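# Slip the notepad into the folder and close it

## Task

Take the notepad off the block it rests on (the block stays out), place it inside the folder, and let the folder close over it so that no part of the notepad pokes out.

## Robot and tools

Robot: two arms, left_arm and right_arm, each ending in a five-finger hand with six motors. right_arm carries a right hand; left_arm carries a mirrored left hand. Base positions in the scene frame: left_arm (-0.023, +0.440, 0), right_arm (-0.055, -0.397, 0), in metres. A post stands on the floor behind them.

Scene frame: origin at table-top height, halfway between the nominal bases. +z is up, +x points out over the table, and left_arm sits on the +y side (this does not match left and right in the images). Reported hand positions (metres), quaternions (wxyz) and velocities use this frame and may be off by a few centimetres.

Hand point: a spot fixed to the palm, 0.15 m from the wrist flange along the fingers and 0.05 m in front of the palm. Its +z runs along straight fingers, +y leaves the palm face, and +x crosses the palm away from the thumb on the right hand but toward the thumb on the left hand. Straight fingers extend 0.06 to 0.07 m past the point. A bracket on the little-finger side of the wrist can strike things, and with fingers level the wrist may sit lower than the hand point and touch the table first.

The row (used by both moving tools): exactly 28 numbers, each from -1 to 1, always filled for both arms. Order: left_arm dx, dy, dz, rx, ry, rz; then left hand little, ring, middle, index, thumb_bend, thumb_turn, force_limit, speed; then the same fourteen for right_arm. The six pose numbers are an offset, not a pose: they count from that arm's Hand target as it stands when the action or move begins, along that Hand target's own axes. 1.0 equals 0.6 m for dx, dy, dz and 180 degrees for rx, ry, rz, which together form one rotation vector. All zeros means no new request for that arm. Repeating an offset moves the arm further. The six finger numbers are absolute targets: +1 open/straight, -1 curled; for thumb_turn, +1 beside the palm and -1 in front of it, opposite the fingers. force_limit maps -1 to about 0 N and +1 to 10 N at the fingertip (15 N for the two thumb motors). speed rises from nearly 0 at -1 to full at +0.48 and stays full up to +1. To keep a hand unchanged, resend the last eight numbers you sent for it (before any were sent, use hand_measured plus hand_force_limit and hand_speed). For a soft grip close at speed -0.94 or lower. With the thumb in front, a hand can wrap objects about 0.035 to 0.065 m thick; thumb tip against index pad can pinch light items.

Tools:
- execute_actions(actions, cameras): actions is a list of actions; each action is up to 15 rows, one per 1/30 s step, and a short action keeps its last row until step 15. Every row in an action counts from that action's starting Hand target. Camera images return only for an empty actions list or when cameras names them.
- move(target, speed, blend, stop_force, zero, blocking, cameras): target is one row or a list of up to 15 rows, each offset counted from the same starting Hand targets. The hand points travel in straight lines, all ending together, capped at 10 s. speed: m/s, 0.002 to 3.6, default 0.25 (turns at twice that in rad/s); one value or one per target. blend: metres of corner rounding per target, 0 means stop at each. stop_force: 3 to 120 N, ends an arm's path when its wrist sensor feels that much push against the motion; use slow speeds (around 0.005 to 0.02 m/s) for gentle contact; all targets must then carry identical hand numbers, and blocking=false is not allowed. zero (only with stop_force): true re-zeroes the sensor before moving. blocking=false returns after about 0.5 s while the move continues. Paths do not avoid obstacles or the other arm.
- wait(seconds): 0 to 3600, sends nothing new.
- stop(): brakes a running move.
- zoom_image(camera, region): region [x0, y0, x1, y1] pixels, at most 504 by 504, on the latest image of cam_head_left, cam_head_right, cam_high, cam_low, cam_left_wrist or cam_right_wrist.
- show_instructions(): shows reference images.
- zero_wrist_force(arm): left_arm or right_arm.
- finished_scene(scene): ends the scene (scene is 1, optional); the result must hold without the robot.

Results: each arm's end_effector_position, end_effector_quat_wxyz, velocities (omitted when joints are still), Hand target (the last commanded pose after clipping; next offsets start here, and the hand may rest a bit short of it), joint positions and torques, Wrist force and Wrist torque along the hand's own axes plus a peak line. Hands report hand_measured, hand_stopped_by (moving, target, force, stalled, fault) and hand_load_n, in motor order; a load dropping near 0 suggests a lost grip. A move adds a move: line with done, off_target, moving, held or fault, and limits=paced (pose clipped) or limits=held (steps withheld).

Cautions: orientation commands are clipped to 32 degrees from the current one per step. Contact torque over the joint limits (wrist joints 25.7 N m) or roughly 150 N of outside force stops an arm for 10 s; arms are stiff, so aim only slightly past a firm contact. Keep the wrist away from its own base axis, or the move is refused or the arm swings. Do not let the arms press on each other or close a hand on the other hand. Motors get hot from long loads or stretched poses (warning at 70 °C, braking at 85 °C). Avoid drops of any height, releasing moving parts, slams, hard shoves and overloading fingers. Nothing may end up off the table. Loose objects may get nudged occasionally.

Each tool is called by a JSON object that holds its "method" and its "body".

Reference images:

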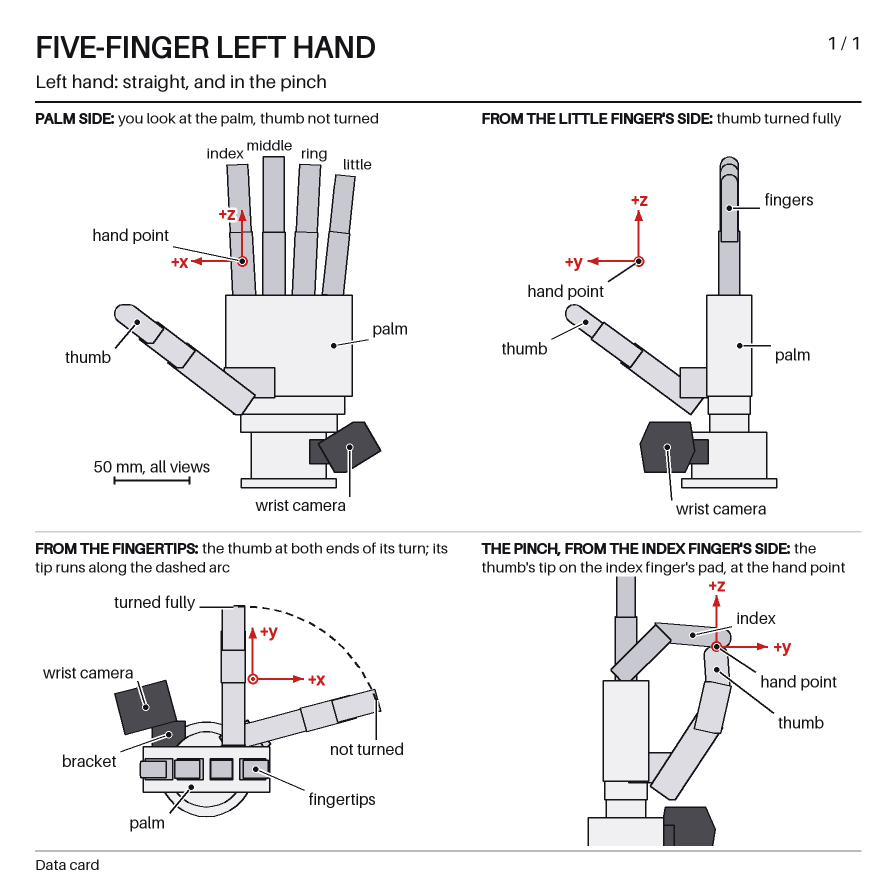

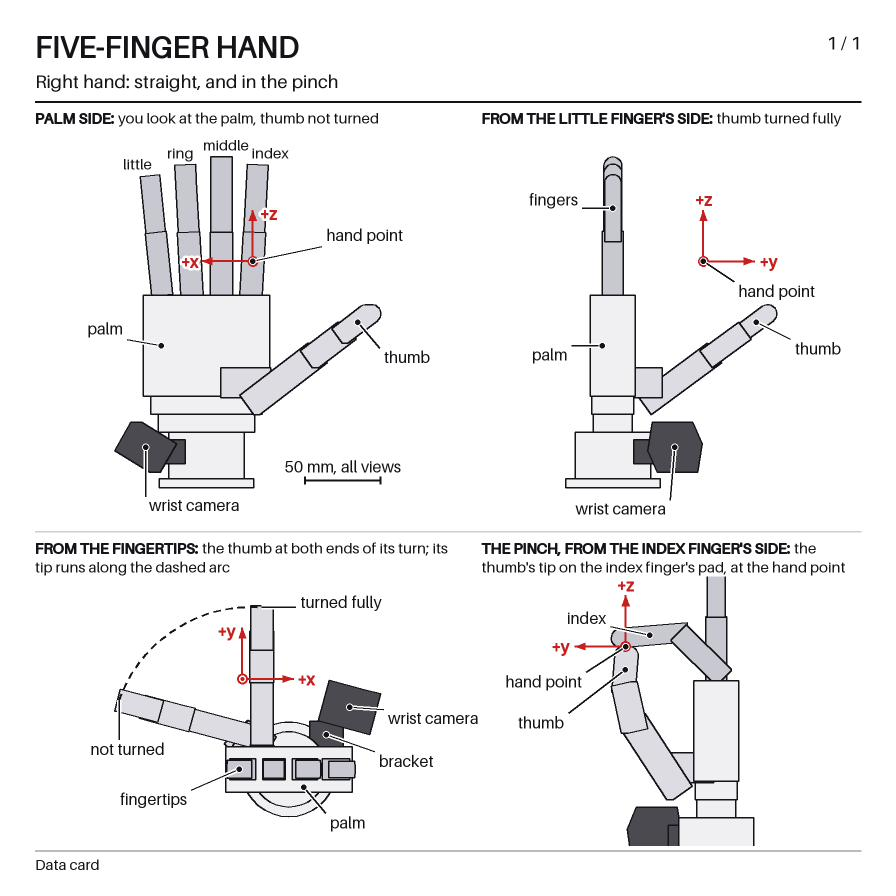

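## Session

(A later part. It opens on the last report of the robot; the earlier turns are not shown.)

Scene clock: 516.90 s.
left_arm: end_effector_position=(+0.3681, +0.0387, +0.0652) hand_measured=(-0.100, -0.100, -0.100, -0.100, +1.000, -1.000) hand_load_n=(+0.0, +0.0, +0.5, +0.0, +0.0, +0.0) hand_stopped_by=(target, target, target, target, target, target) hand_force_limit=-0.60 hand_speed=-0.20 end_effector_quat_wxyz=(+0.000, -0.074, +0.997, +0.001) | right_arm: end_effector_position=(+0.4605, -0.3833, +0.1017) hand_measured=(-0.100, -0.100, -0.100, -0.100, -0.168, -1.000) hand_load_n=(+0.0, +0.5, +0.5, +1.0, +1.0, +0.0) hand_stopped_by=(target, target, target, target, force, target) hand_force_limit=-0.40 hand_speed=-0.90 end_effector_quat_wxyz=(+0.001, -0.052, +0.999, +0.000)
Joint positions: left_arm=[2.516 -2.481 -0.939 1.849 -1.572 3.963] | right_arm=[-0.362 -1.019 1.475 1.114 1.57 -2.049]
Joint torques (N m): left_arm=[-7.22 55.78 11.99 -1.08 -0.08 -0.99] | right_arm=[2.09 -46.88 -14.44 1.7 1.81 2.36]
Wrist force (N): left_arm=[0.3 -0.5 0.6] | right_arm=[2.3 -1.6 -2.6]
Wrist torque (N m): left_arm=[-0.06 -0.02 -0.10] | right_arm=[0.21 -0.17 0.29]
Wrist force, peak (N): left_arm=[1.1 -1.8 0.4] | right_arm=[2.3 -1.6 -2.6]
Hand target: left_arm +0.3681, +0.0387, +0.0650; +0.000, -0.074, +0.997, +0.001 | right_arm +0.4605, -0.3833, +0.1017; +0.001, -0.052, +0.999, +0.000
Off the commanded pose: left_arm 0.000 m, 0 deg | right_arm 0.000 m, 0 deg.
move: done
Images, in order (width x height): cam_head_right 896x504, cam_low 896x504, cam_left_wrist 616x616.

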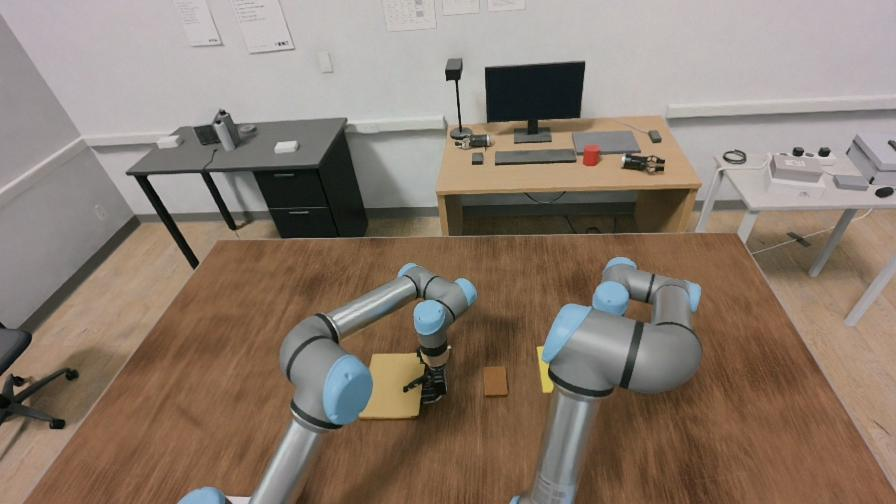

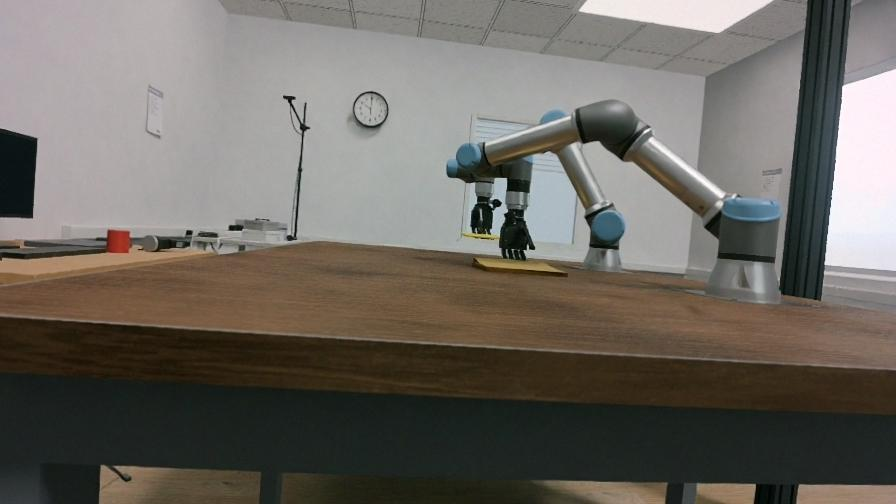

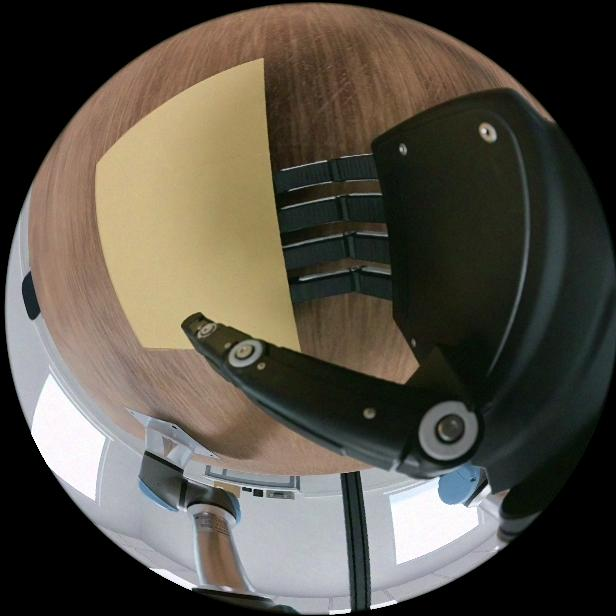

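{"method": "execute_actions", "body": {"actions": [], "cameras": ["all"]}}

Scene clock: 530.27 s.
left_arm: end_effector_position=(+0.3681, +0.0387, +0.0650) hand_measured=(-0.100, -0.100, -0.100, -0.100, +1.000, -1.000) hand_load_n=(+0.0, +0.0, +0.0, +0.0, +0.0, +0.0) hand_stopped_by=(target, target, target, target, target, target) hand_force_limit=-0.60 hand_speed=-0.20 end_effector_quat_wxyz=(+0.000, -0.074, +0.997, +0.001) | right_arm: end_effector_position=(+0.4605, -0.3833, +0.1017) hand_measured=(-0.100, -0.100, -0.100, -0.100, -0.168, -1.000) hand_load_n=(+0.0, +0.5, +0.5, +1.0, +1.0, +0.0) hand_stopped_by=(target, target, target, target, force, target) hand_force_limit=-0.40 hand_speed=-0.90 end_effector_quat_wxyz=(+0.001, -0.052, +0.999, +0.000)
Joint positions: left_arm=[2.516 -2.482 -0.939 1.849 -1.572 3.963] | right_arm=[-0.362 -1.019 1.475 1.114 1.57 -2.049]
Joint velocities: within noise
Joint torques (N m): left_arm=[-7.16 39.95 6.2 0.06 -1.47 -0.86] | right_arm=[2.37 -46.3 -14 1.62 1.76 2.43]
Motor temperatures (°C): left_arm=[45 42 37 45 41 48] | right_arm=[35 40 35 38 42 34]
Wrist force (N): left_arm=[0.6 -0.7 0.6] | right_arm=[2.4 -1.4 -2.2]
Wrist torque (N m): left_arm=[-0.10 -0.07 -0.07] | right_arm=[0.21 -0.19 0.30]
Wrist force, peak (N): left_arm=[0.9 -0.6 1.0] | right_arm=[2.6 -1.5 -2.4]
Hand target: left_arm +0.3681, +0.0387, +0.0650; +0.000, -0.074, +0.997, +0.001 | right_arm +0.4605, -0.3833, +0.1017; +0.001, -0.052, +0.999, +0.000
Off the commanded pose: left_arm 0.000 m, 0 deg | right_arm 0.000 m, 0 deg.

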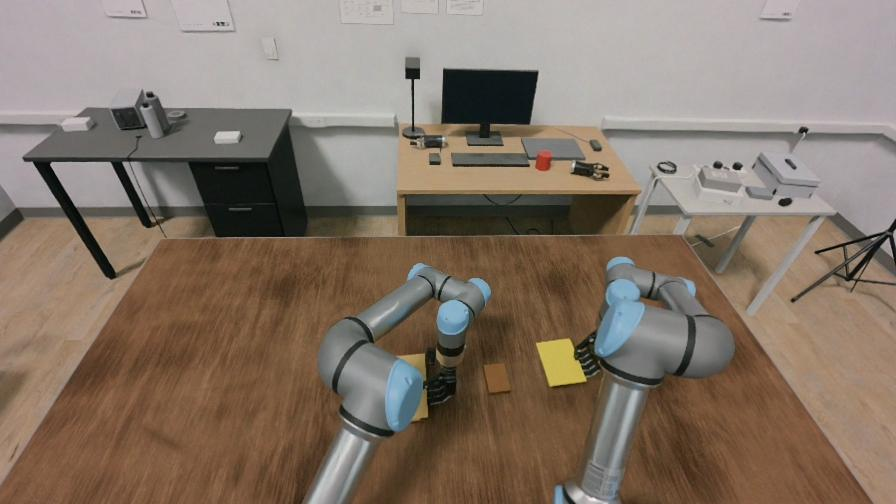

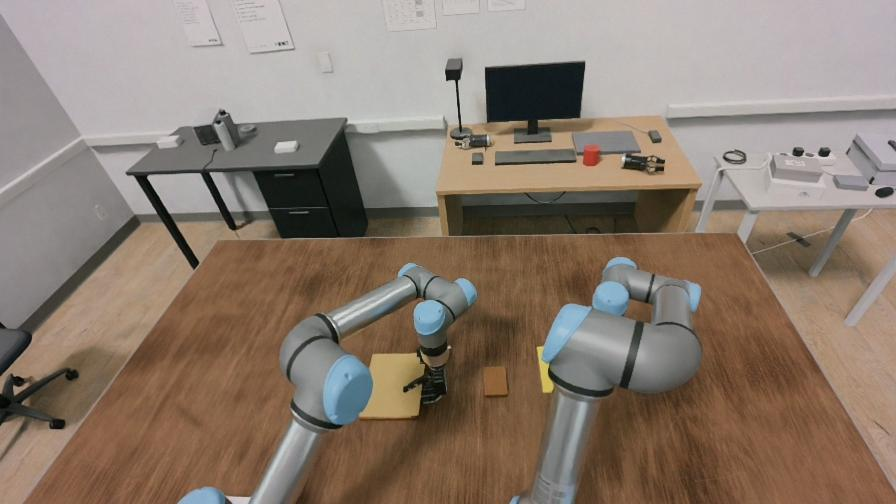

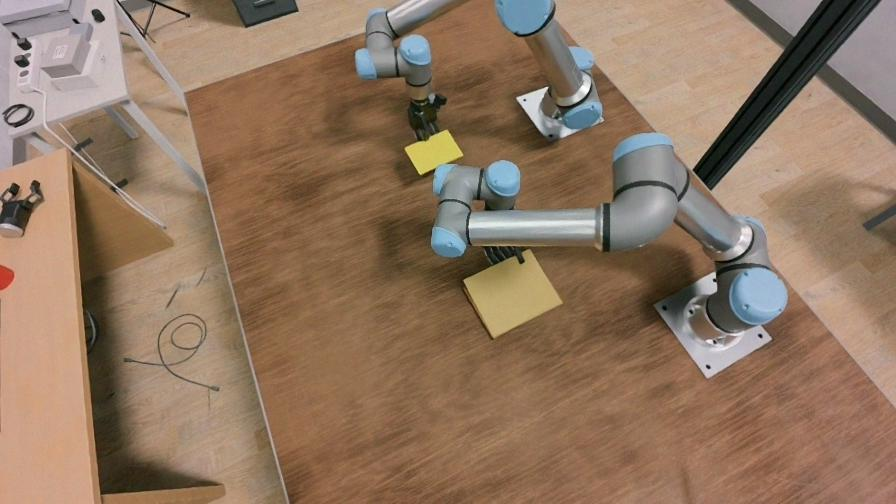

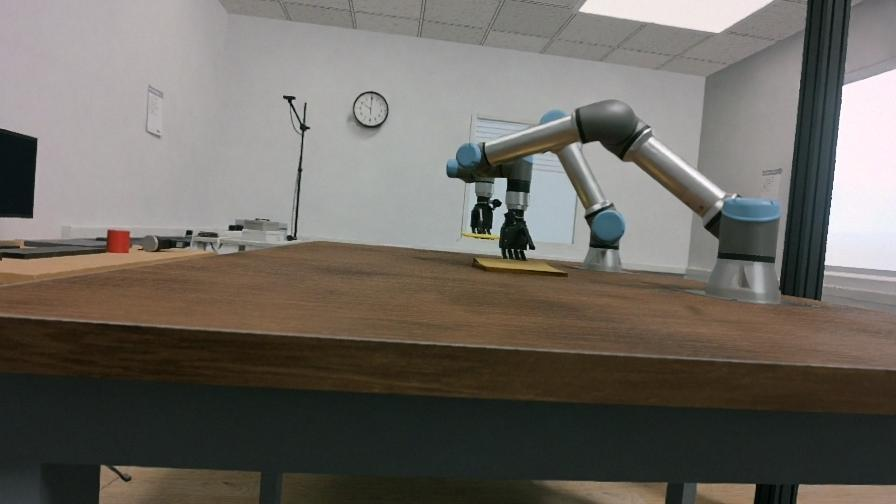

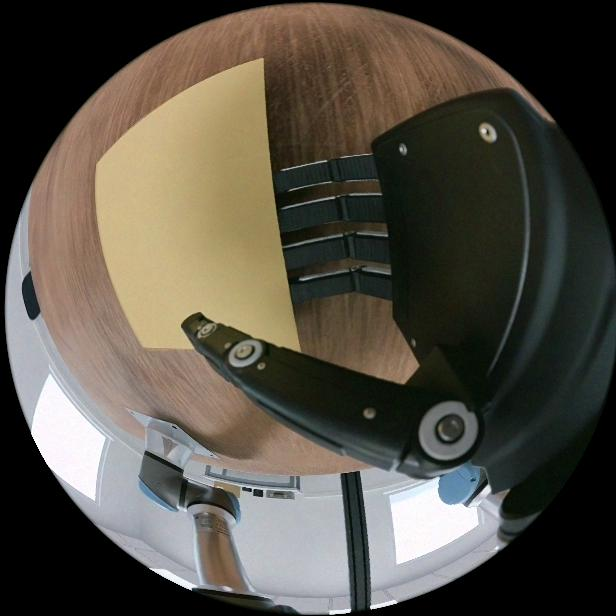

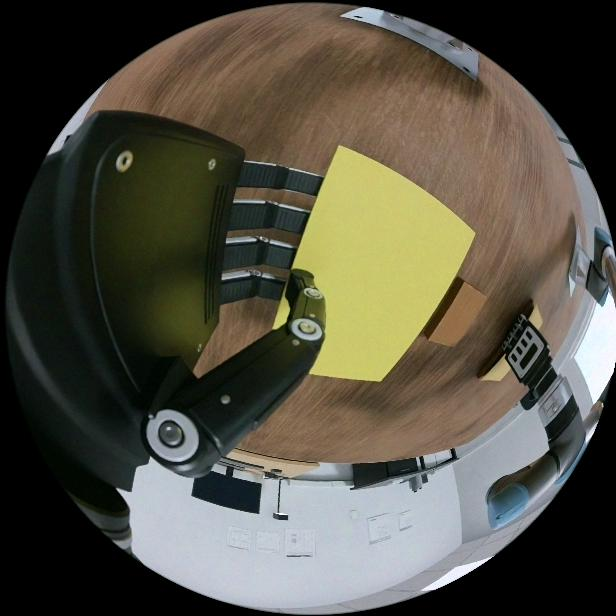

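{"method": "move", "body": {"target": [0,0.02,0,0,0,0,-0.1,-0.1,-0.1,-0.1,1,-1,-0.6,-0.2,0,0,0,0,0,0,-0.1,-0.1,-0.1,-0.1,-0.25,-1,-0.4,-0.9], "speed": 0.01, "stop_force": 3, "cameras": ["cam_low","cam_left_wrist","cam_high"]}}

{"method": "zoom_image", "body": {"camera": "cam_low", "region": [450, 160, 610, 290]}}

Scene clock: 535.93 s.
left_arm: end_effector_position=(+0.3664, +0.0506, +0.0651) hand_measured=(-0.100, -0.100, -0.100, -0.100, +1.000, -1.000) hand_load_n=(+0.0, +0.0, +0.0, +0.0, +0.0, +0.0) hand_stopped_by=(target, target, target, target, target, target) hand_force_limit=-0.60 hand_speed=-0.20 end_effector_quat_wxyz=(+0.000, -0.074, +0.997, +0.001) | right_arm: end_effector_position=(+0.4605, -0.3833, +0.1017) hand_measured=(-0.100, -0.100, -0.100, -0.100, -0.168, -1.000) hand_load_n=(+0.0, +0.5, +0.5, +1.0, +1.0, +0.0) hand_stopped_by=(target, target, target, target, force, target) hand_force_limit=-0.40 hand_speed=-0.90 end_effector_quat_wxyz=(+0.001, -0.052, +0.999, +0.000)
Joint positions: left_arm=[2.531 -2.454 -0.991 1.874 -1.572 3.978] | right_arm=[-0.362 -1.019 1.475 1.114 1.57 -2.049]
Joint torques (N m): left_arm=[-4.99 38.32 23.85 -4.95 -1.46 -0.96] | right_arm=[2.24 -46.93 -13.49 1.62 1.93 2.57]
Wrist force (N): left_arm=[0.7 -0.9 0.6] | right_arm=[2.3 -1.6 -2.5]
Wrist torque (N m): left_arm=[-0.15 -0.08 -0.07] | right_arm=[0.20 -0.17 0.29]
Wrist force, peak (N): left_arm=[0.7 -1.0 1.0] | right_arm=[2.6 -1.8 -2.6]
Hand target: left_arm +0.3664, +0.0506, +0.0651; +0.000, -0.074, +0.997, +0.001 | right_arm +0.4605, -0.3833, +0.1017; +0.001, -0.052, +0.999, +0.000
Off the commanded pose: left_arm 0.000 m, 0 deg | right_arm 0.000 m, 0 deg.
move: done
Images, in order (width x height): cam_high 896x504, cam_low 896x504, cam_left_wrist 616x616.

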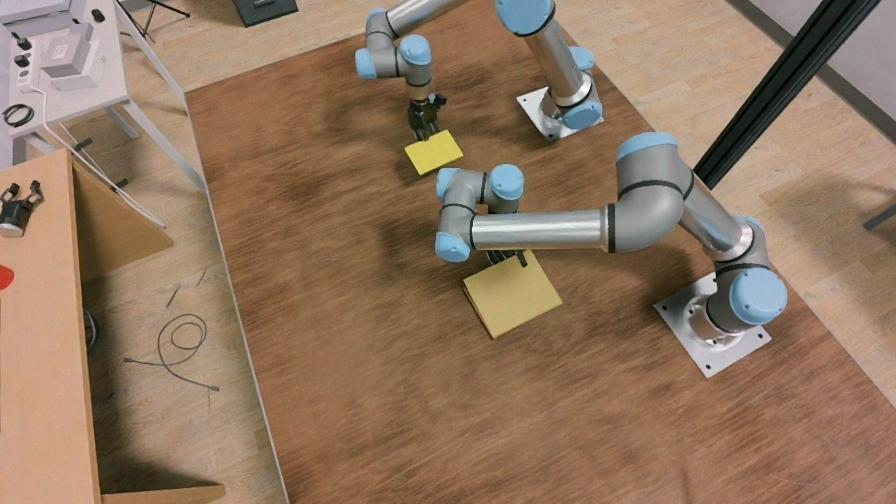

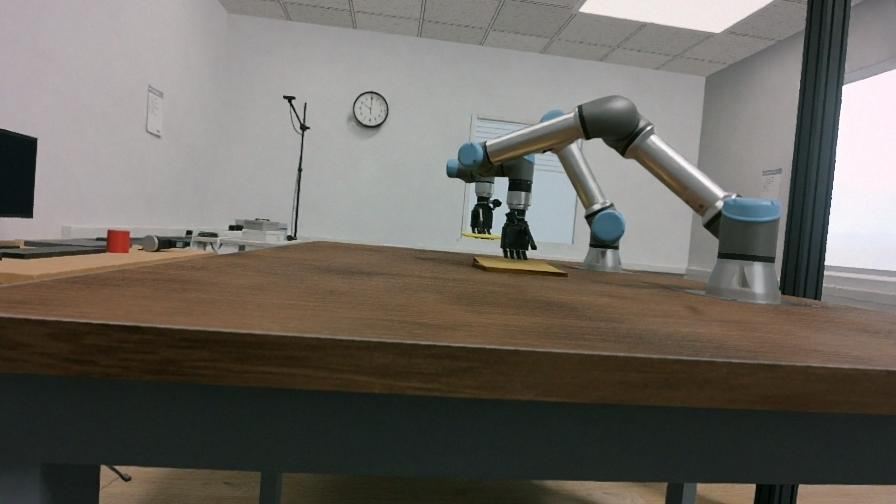

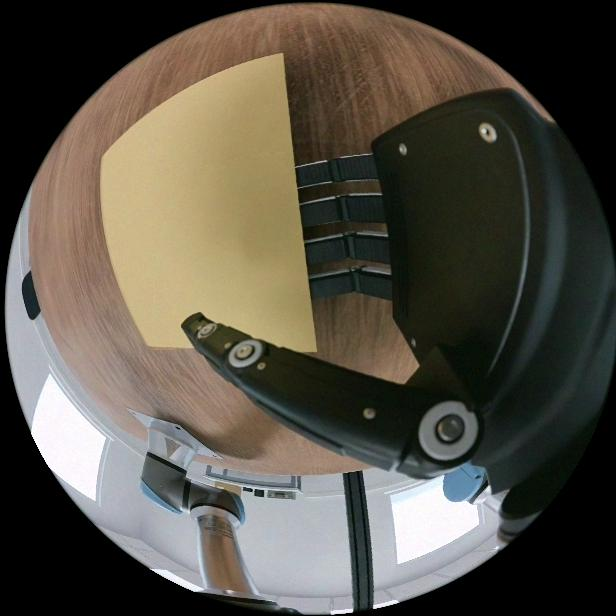

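Scaled by 3.150.

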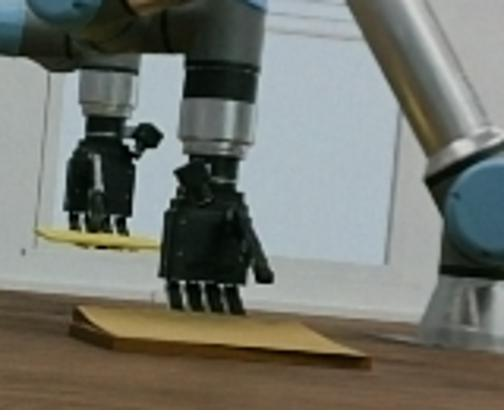

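{"method": "move", "body": {"target": [0,0,0,0,0,0,-0.1,-0.1,-0.1,-0.1,-0.05,-1,-0.7,-0.85,0,0,0,0,0,0,-0.1,-0.1,-0.1,-0.1,-0.25,-1,-0.4,-0.9], "cameras": ["cam_low","cam_left_wrist"]}}

{"method": "wait", "body": {"seconds": 4, "cameras": ["cam_low","cam_left_wrist"]}}

{"method": "zoom_image", "body": {"camera": "cam_low", "region": [450, 160, 610, 290]}}

Scene clock: 544.67 s.
left_arm: end_effector_position=(+0.3664, +0.0506, +0.0651) hand_measured=(-0.100, -0.100, -0.100, -0.100, -0.050, -1.000) hand_load_n=(+0.0, +0.0, +0.0, +0.0, +0.0, +0.0) hand_stopped_by=(target, target, target, target, moving, target) hand_force_limit=-0.70 hand_speed=-0.85 end_effector_quat_wxyz=(+0.000, -0.074, +0.997, +0.001) | right_arm: end_effector_position=(+0.4605, -0.3833, +0.1017) hand_measured=(-0.100, -0.100, -0.100, -0.100, -0.168, -1.000) hand_load_n=(+0.0, +0.5, +0.5, +1.0, +1.0, +0.0) hand_stopped_by=(target, target, target, target, force, target) hand_force_limit=-0.40 hand_speed=-0.90 end_effector_quat_wxyz=(+0.001, -0.052, +0.999, +0.000)
Joint positions: left_arm=[2.531 -2.454 -0.991 1.874 -1.572 3.978] | right_arm=[-0.362 -1.019 1.475 1.114 1.57 -2.049]
Joint torques (N m): left_arm=[-4.69 39.51 23.64 -4.97 2.07 -0.93] | right_arm=[2.15 -45.99 -13.69 1.78 1.82 2.33]
Wrist force (N): left_arm=[0.4 -0.7 0.5] | right_arm=[2.5 -1.6 -2.2]
Wrist torque (N m): left_arm=[-0.11 -0.04 -0.09] | right_arm=[0.19 -0.21 0.31]
Wrist force, peak (N): left_arm=[0.4 -1.1 0.8] | right_arm=[2.6 -1.7 -2.4]
Hand target: left_arm +0.3664, +0.0506, +0.0651; +0.000, -0.074, +0.997, +0.001 | right_arm +0.4605, -0.3833, +0.1017; +0.001, -0.052, +0.999, +0.000
Off the commanded pose: left_arm 0.000 m, 0 deg | right_arm 0.000 m, 0 deg.
move: moving (left_arm; no rest 5 s after the move's start)

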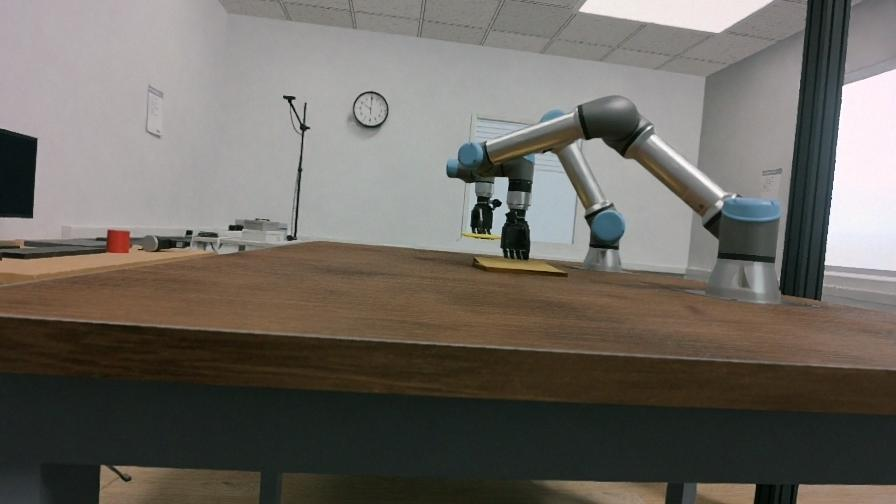

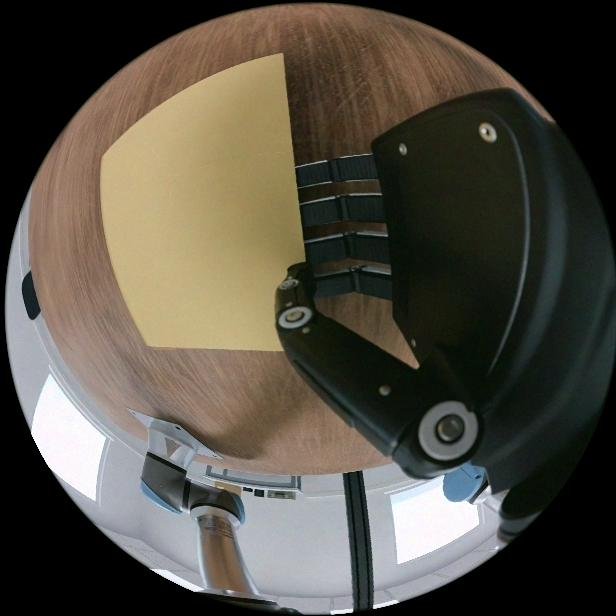

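Scene clock: 548.67 s.
left_arm: end_effector_position=(+0.3664, +0.0506, +0.0651) hand_measured=(-0.100, -0.100, -0.100, -0.100, -0.050, -1.000) hand_load_n=(+0.0, +0.0, +0.0, +0.0, +0.0, +0.0) hand_stopped_by=(target, target, target, target, target, target) hand_force_limit=-0.70 hand_speed=-0.85 end_effector_quat_wxyz=(+0.000, -0.074, +0.997, +0.001) | right_arm: end_effector_position=(+0.4605, -0.3833, +0.1017) hand_measured=(-0.100, -0.100, -0.100, -0.100, -0.168, -1.000) hand_load_n=(+0.0, +0.5, +0.5, +1.0, +1.0, +0.0) hand_stopped_by=(target, target, target, target, force, target) hand_force_limit=-0.40 hand_speed=-0.90 end_effector_quat_wxyz=(+0.001, -0.052, +0.999, +0.000)
Joint positions: left_arm=[2.531 -2.454 -0.991 1.874 -1.572 3.978] | right_arm=[-0.362 -1.019 1.475 1.114 1.57 -2.049]
Joint torques (N m): left_arm=[-4.61 38.92 23.28 -4.84 1.97 -0.85] | right_arm=[1.39 -46.39 -14.19 1.75 1.87 2.51]
Wrist force (N): left_arm=[0.4 -1.1 0.9] | right_arm=[2.5 -1.5 -2.5]
Wrist torque (N m): left_arm=[-0.20 -0.02 -0.08] | right_arm=[0.22 -0.19 0.31]
Wrist force, peak (N): left_arm=[0.4 -1.1 0.9] | right_arm=[2.6 -1.6 -2.5]
Hand target: left_arm +0.3664, +0.0506, +0.0651; +0.000, -0.074, +0.997, +0.001 | right_arm +0.4605, -0.3833, +0.1017; +0.001, -0.052, +0.999, +0.000
Off the commanded pose: left_arm 0.000 m, 0 deg | right_arm 0.000 m, 0 deg.
wait: 4.00 s; at rest by 0.17 s

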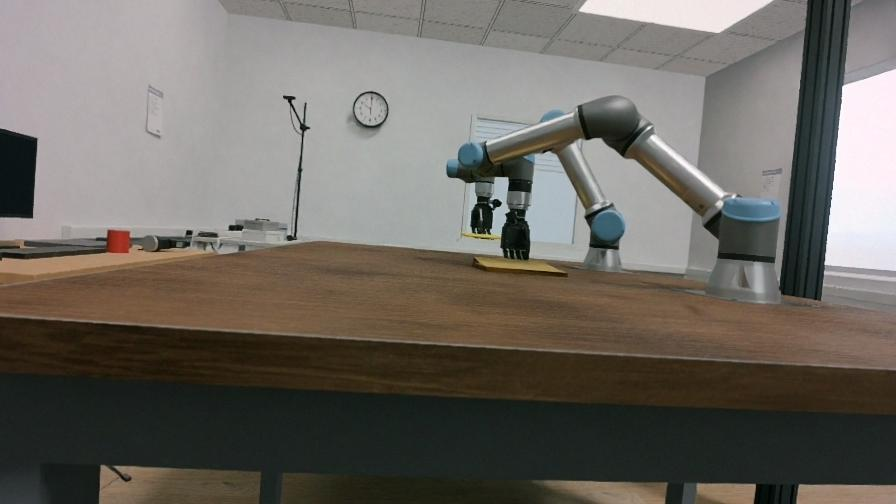

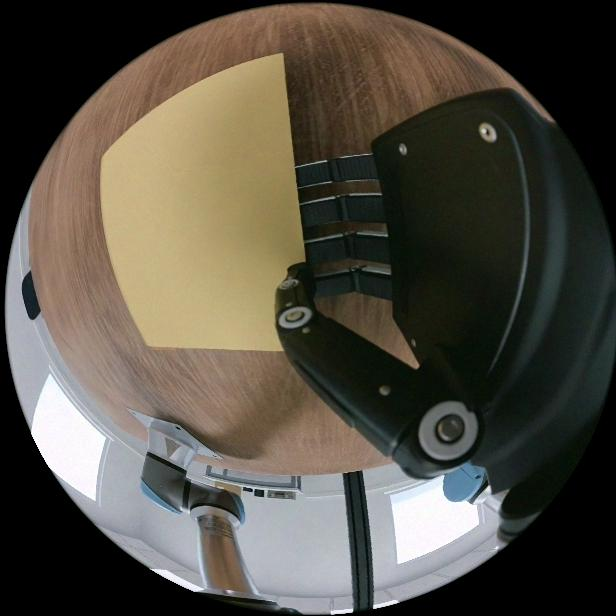

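Scaled by 3.150.

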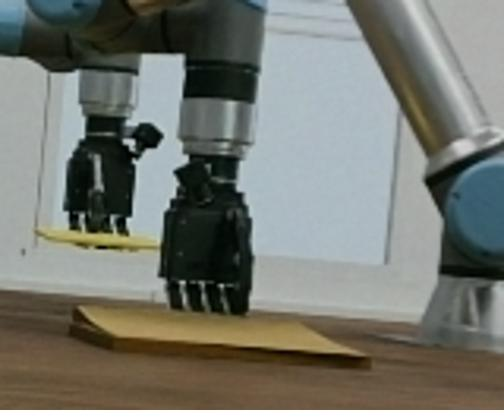

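{"method": "move", "body": {"target": [0,0.02,0,0,0,0,-0.1,-0.1,-0.1,-0.1,-0.05,-1,-0.7,-0.85,0,0,0,0,0,0,-0.1,-0.1,-0.1,-0.1,-0.25,-1,-0.4,-0.9], "speed": 0.01, "stop_force": 3, "cameras": ["cam_left_wrist"]}}

{"method": "move", "body": {"target": [0,0,0,0,0,0,-0.22,-0.26,-0.26,-0.22,-0.12,-1,-0.7,-0.85,0,0,0,0,0,0,-0.1,-0.1,-0.1,-0.1,-0.25,-1,-0.4,-0.9], "cameras": ["cam_low","cam_left_wrist"]}}

{"method": "zoom_image", "body": {"camera": "cam_low", "region": [450, 160, 610, 290]}}

Scene clock: 554.83 s.
left_arm: end_effector_position=(+0.3646, +0.0624, +0.0651) hand_measured=(-0.100, -0.100, -0.100, -0.100, -0.050, -1.000) hand_load_n=(+0.0, +0.0, +0.0, +0.0, +0.0, +0.0) hand_stopped_by=(target, target, target, target, target, target) hand_force_limit=-0.70 hand_speed=-0.85 end_effector_quat_wxyz=(+0.000, -0.074, +0.997, +0.001) | right_arm: end_effector_position=(+0.4605, -0.3833, +0.1017) hand_measured=(-0.100, -0.100, -0.100, -0.100, -0.168, -1.000) hand_load_n=(+0.0, +0.5, +0.5, +1.0, +1.0, +0.0) hand_stopped_by=(target, target, target, target, force, target) hand_force_limit=-0.40 hand_speed=-0.90 end_effector_quat_wxyz=(+0.001, -0.052, +0.999, +0.000)
Joint positions: left_arm=[2.546 -2.428 -1.04 1.897 -1.572 3.993] | right_arm=[-0.362 -1.019 1.475 1.114 1.57 -2.049]
Joint torques (N m): left_arm=[-4.82 37.69 23.48 -5 0.56 -1.02] | right_arm=[-0.01 -46.32 -14.67 1.69 1.92 2.23]
Wrist force (N): left_arm=[0.1 -0.6 0.7] | right_arm=[2.4 -1.6 -2.4]
Wrist torque (N m): left_arm=[-0.10 0.00 -0.11] | right_arm=[0.20 -0.19 0.30]
Wrist force, peak (N): left_arm=[0.2 -1.1 1.0] | right_arm=[2.7 -1.6 -2.5]
Hand target: left_arm +0.3646, +0.0624, +0.0651; +0.000, -0.074, +0.997, +0.001 | right_arm +0.4605, -0.3833, +0.1017; +0.001, -0.052, +0.999, +0.000
Off the commanded pose: left_arm 0.000 m, 0 deg | right_arm 0.000 m, 0 deg.
move: done

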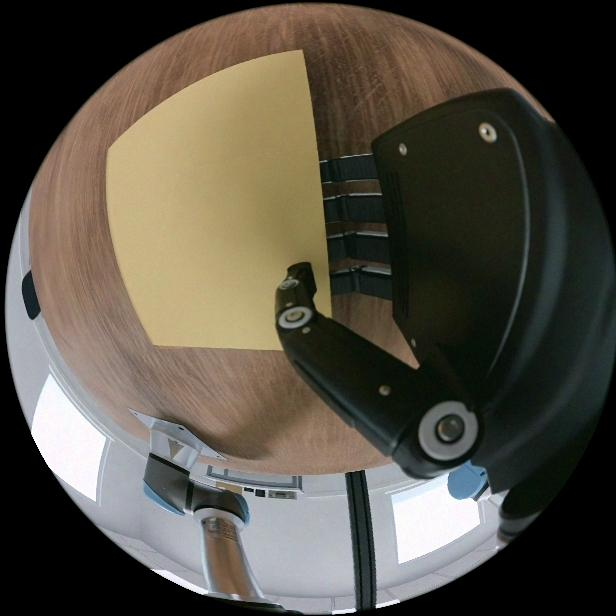

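Scene clock: 555.50 s.
left_arm: end_effector_position=(+0.3646, +0.0624, +0.0651) hand_measured=(-0.220, -0.260, -0.210, -0.220, -0.118, -1.000) hand_load_n=(+0.5, +1.0, +1.5, +1.5, +2.0, +0.0) hand_stopped_by=(target, target, force, force, target, target) hand_force_limit=-0.70 hand_speed=-0.85 end_effector_quat_wxyz=(+0.000, -0.074, +0.997, +0.001) | right_arm: end_effector_position=(+0.4605, -0.3833, +0.1017) hand_measured=(-0.100, -0.100, -0.100, -0.100, -0.168, -1.000) hand_load_n=(+0.0, +0.5, +0.5, +0.5, +1.0, +0.0) hand_stopped_by=(target, target, target, target, force, target) hand_force_limit=-0.40 hand_speed=-0.90 end_effector_quat_wxyz=(+0.001, -0.052, +0.999, +0.000)
Joint positions: left_arm=[2.546 -2.428 -1.04 1.897 -1.572 3.993] | right_arm=[-0.362 -1.019 1.475 1.114 1.57 -2.049]
Joint torques (N m): left_arm=[-4.55 38.04 22.51 -4.82 0.42 -0.96] | right_arm=[0.31 -47.78 -14.55 1.73 1.83 2.49]
Wrist force (N): left_arm=[0.2 -0.8 0.9] | right_arm=[2.2 -1.4 -2.2]
Wrist torque (N m): left_arm=[-0.13 0.00 -0.10] | right_arm=[0.22 -0.16 0.30]
Wrist force, peak (N): left_arm=[0.3 -1.1 0.9] | right_arm=[2.4 -1.7 -2.7]
Hand target: left_arm +0.3646, +0.0624, +0.0651; +0.000, -0.074, +0.997, +0.001 | right_arm +0.4605, -0.3833, +0.1017; +0.001, -0.052, +0.999, +0.000
Off the commanded pose: left_arm 0.000 m, 0 deg | right_arm 0.000 m, 0 deg.
move: done

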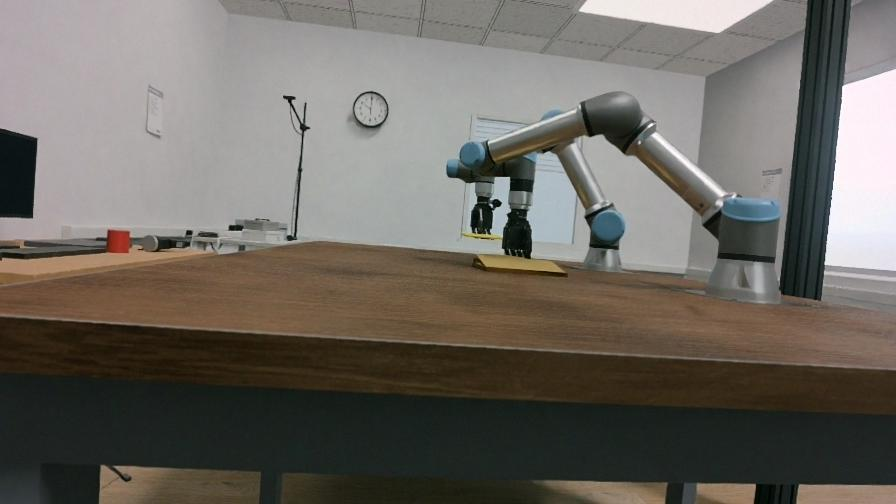

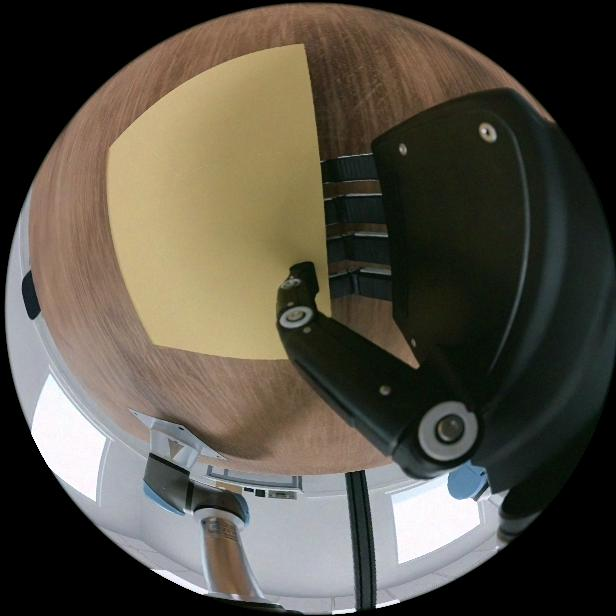

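Scaled by 3.150.

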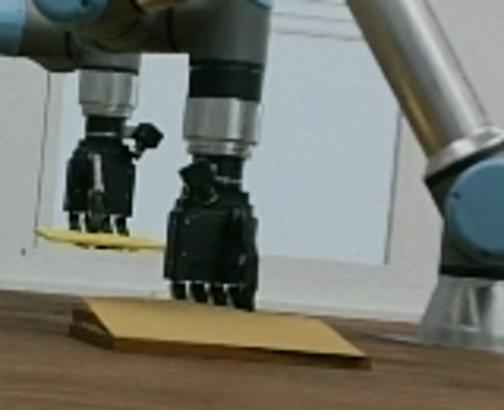

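{"method": "move", "body": {"target": [0,0.0102,-0.0428,0.0556,0,0,-0.22,-0.26,-0.26,-0.22,-0.12,-1,-0.7,-0.85,0,0,0,0,0,0,-0.1,-0.1,-0.1,-0.1,-0.25,-1,-0.4,-0.9], "speed": 0.04, "cameras": ["cam_low","cam_left_wrist","cam_high"]}}

{"method": "zoom_image", "body": {"camera": "cam_low", "region": [450, 160, 610, 290]}}

Scene clock: 569.87 s.
left_arm: end_effector_position=(+0.3637, +0.0685, +0.0908) hand_measured=(-0.220, -0.260, -0.210, -0.220, -0.118, -1.000) hand_load_n=(+0.0, +0.5, +1.5, +1.5, +2.0, +0.0) hand_stopped_by=(target, target, force, force, target, target) hand_force_limit=-0.70 hand_speed=-0.85 end_effector_quat_wxyz=(+0.007, -0.073, +0.994, -0.087) end_effector_velocity=(+0.001, +0.000, +0.000) end_effector_angular_velocity=(+0.004, -0.003, +0.000) | right_arm: end_effector_position=(+0.4605, -0.3833, +0.1017) hand_measured=(-0.100, -0.100, -0.100, -0.100, -0.168, -1.000) hand_load_n=(+0.0, +0.5, +0.5, +1.0, +1.5, +0.0) hand_stopped_by=(target, target, target, target, force, target) hand_force_limit=-0.40 hand_speed=-0.90 end_effector_quat_wxyz=(+0.001, -0.052, +0.999, +0.000)
Joint positions: left_arm=[2.614 -2.287 -1.178 2.001 -1.433 4.054] | right_arm=[-0.362 -1.019 1.475 1.114 1.57 -2.049]
Joint velocities: left_arm=[-0.001 -0.002 0.004 -0.002 -0.005 0] | right_arm=[within noise]
Joint torques (N m): left_arm=[-6.58 35.66 23.9 -4.28 -1.99 -0.79] | right_arm=[0.74 -45.65 -14.93 1.7 1.73 2.44]
Wrist force (N): left_arm=[0.2 -0.4 1.0] | right_arm=[2.1 -1.7 -2.2]
Wrist torque (N m): left_arm=[-0.10 0.01 -0.11] | right_arm=[0.18 -0.14 0.28]
Wrist force, peak (N): left_arm=[0.7 -0.7 1.3] | right_arm=[2.6 -1.6 -2.6]
Hand target: left_arm +0.3637, +0.0685, +0.0908; +0.007, -0.073, +0.994, -0.086 | right_arm +0.4605, -0.3833, +0.1017; +0.001, -0.052, +0.999, +0.000
Off the commanded pose: left_arm 0.000 m, 0 deg | right_arm 0.000 m, 0 deg.
move: done
Images, in order (width x height): cam_high 896x504, cam_low 896x504, cam_left_wrist 616x616.

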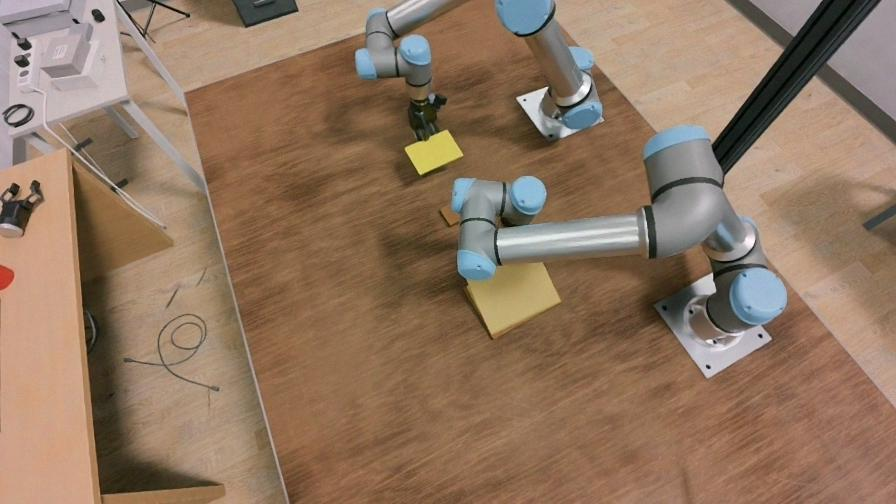

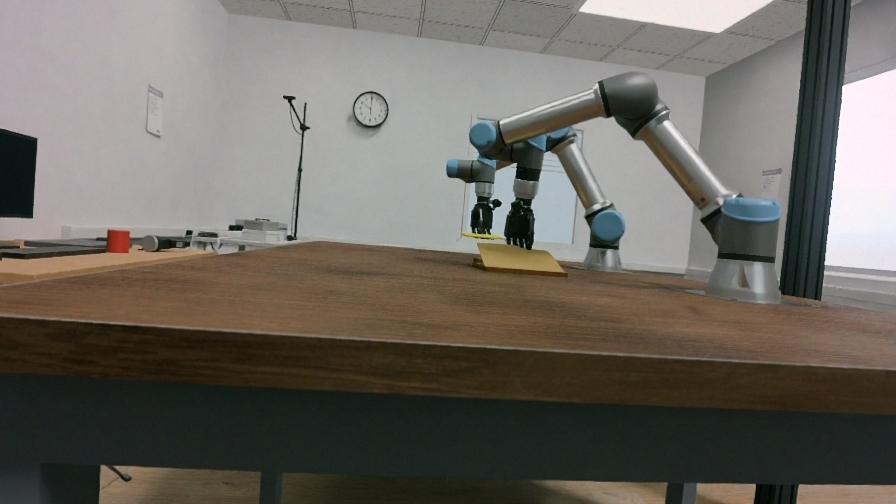

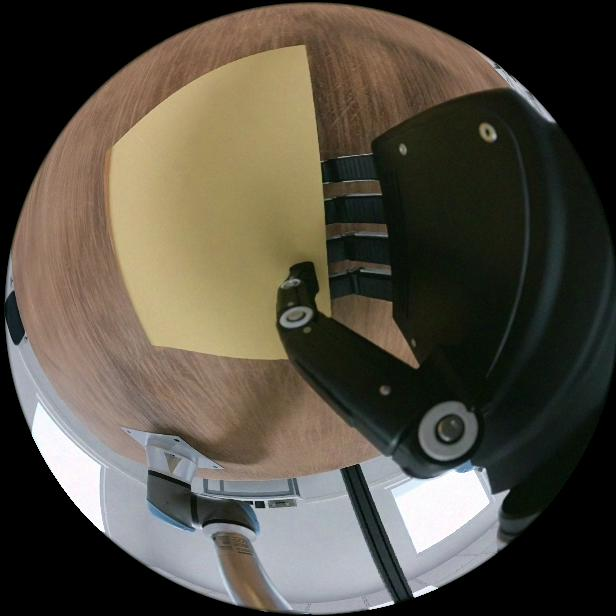

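Scaled by 3.150.

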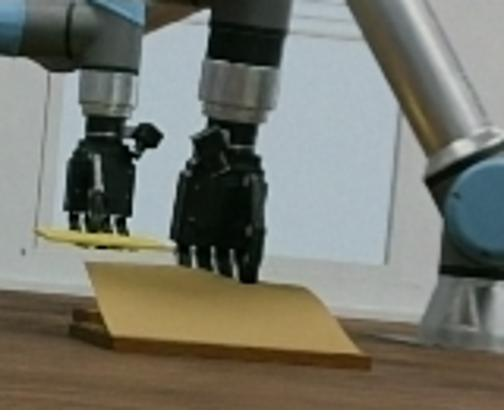

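{"method": "move", "body": {"target": [[0,0.0102,-0.0428,0.0556,0,0,-0.22,-0.26,-0.26,-0.22,-0.12,-1,-0.7,-0.85,0,0,0,0,0,0,-0.1,-0.1,-0.1,-0.1,-0.25,-1,-0.4,-0.9],[0,0.0276,-0.0833,0.1111,0,0,-0.22,-0.26,-0.26,-0.22,-0.12,-1,-0.7,-0.85,0,0,0,0,0,0,-0.1,-0.1,-0.1,-0.1,-0.25,-1,-0.4,-0.9]], "speed": 0.04, "blend": 0.004, "cameras": ["cam_low","cam_left_wrist","cam_high"]}}

{"method": "zoom_image", "body": {"camera": "cam_low", "region": [450, 160, 610, 290]}}

Scene clock: 577.70 s.
left_arm: end_effector_position=(+0.3600, +0.0932, +0.1372) hand_measured=(-0.220, -0.260, -0.210, -0.220, -0.118, -1.000) hand_load_n=(+0.0, +0.5, +1.5, +1.5, +1.5, +0.0) hand_stopped_by=(target, target, force, force, target, target) hand_force_limit=-0.70 hand_speed=-0.85 end_effector_quat_wxyz=(+0.019, -0.071, +0.963, -0.258) end_effector_velocity=(+0.001, +0.000, +0.000) end_effector_angular_velocity=(+0.004, -0.002, +0.002) | right_arm: end_effector_position=(+0.4605, -0.3833, +0.1017) hand_measured=(-0.100, -0.100, -0.100, -0.100, -0.168, -1.000) hand_load_n=(+0.0, +0.5, +0.5, +1.0, +1.0, +0.0) hand_stopped_by=(target, target, target, target, force, target) hand_force_limit=-0.40 hand_speed=-0.90 end_effector_quat_wxyz=(+0.001, -0.052, +0.999, +0.000)
Joint positions: left_arm=[2.804 -2.043 -1.442 2.166 -1.107 4.192] | right_arm=[-0.362 -1.019 1.475 1.114 1.57 -2.049]
Joint velocities: left_arm=[-0.001 -0.001 0.003 -0.001 -0.005 -0.002] | right_arm=[within noise]
Joint torques (N m): left_arm=[-6.65 24.23 23.05 -2.95 -1.2 -1.02] | right_arm=[0.79 -46.41 -14.32 1.56 1.83 2.42]
Wrist force (N): left_arm=[0.2 0.4 1.0] | right_arm=[2.2 -1.6 -2.6]
Wrist torque (N m): left_arm=[0.04 0.01 -0.13] | right_arm=[0.21 -0.14 0.29]
Wrist force, peak (N): left_arm=[0.3 -0.6 1.4] | right_arm=[2.6 -1.5 -2.7]
Hand target: left_arm +0.3600, +0.0931, +0.1371; +0.019, -0.071, +0.963, -0.258 | right_arm +0.4605, -0.3833, +0.1017; +0.001, -0.052, +0.999, +0.000
Off the commanded pose: left_arm 0.000 m, 0 deg | right_arm 0.000 m, 0 deg.
move: done
Images, in order (width x height): cam_high 896x504, cam_low 896x504, cam_left_wrist 616x616.

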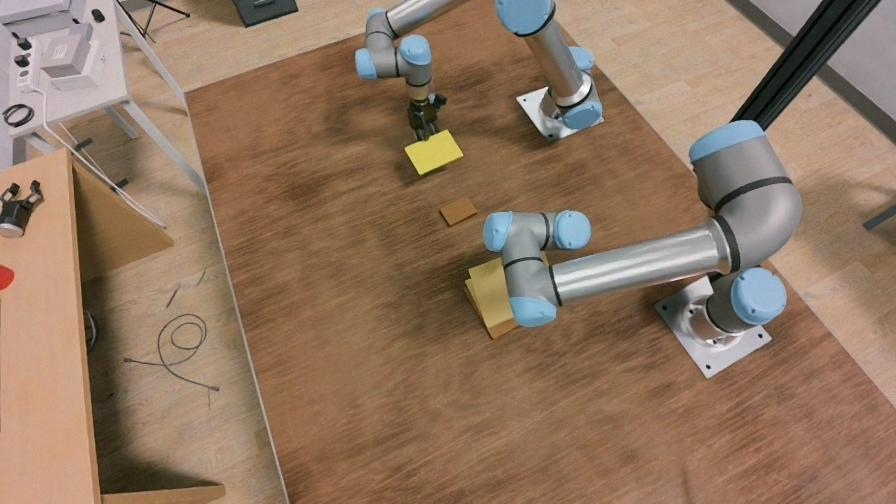

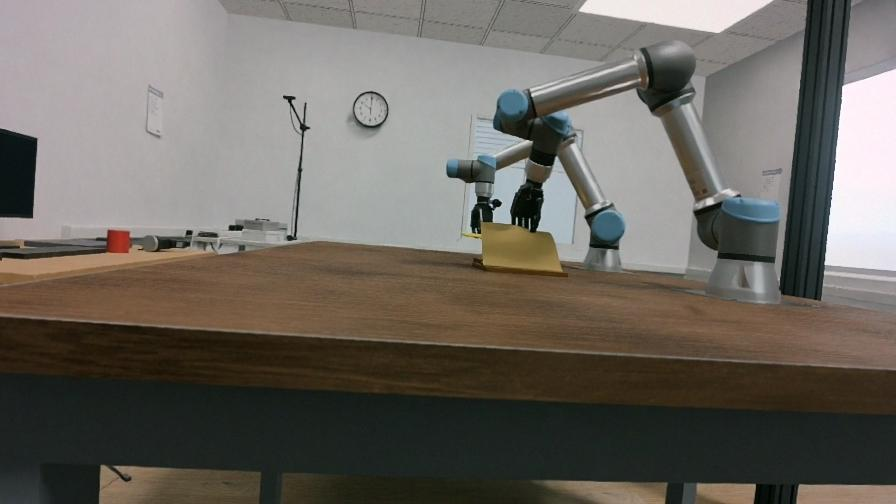

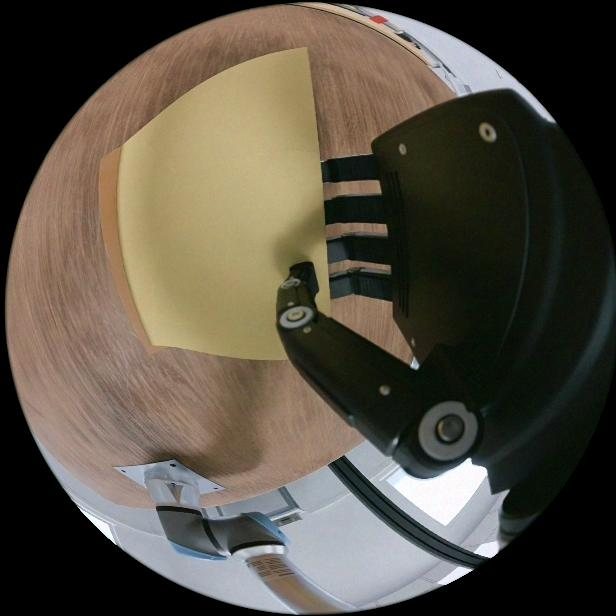

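Scaled by 3.150.

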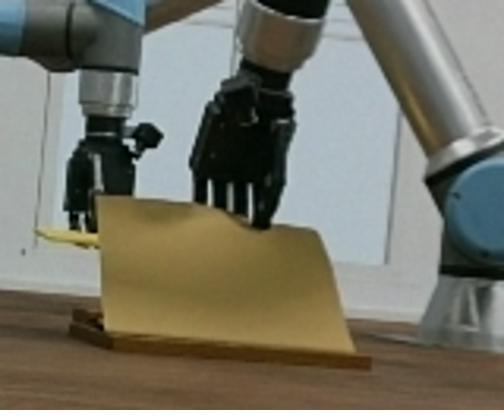

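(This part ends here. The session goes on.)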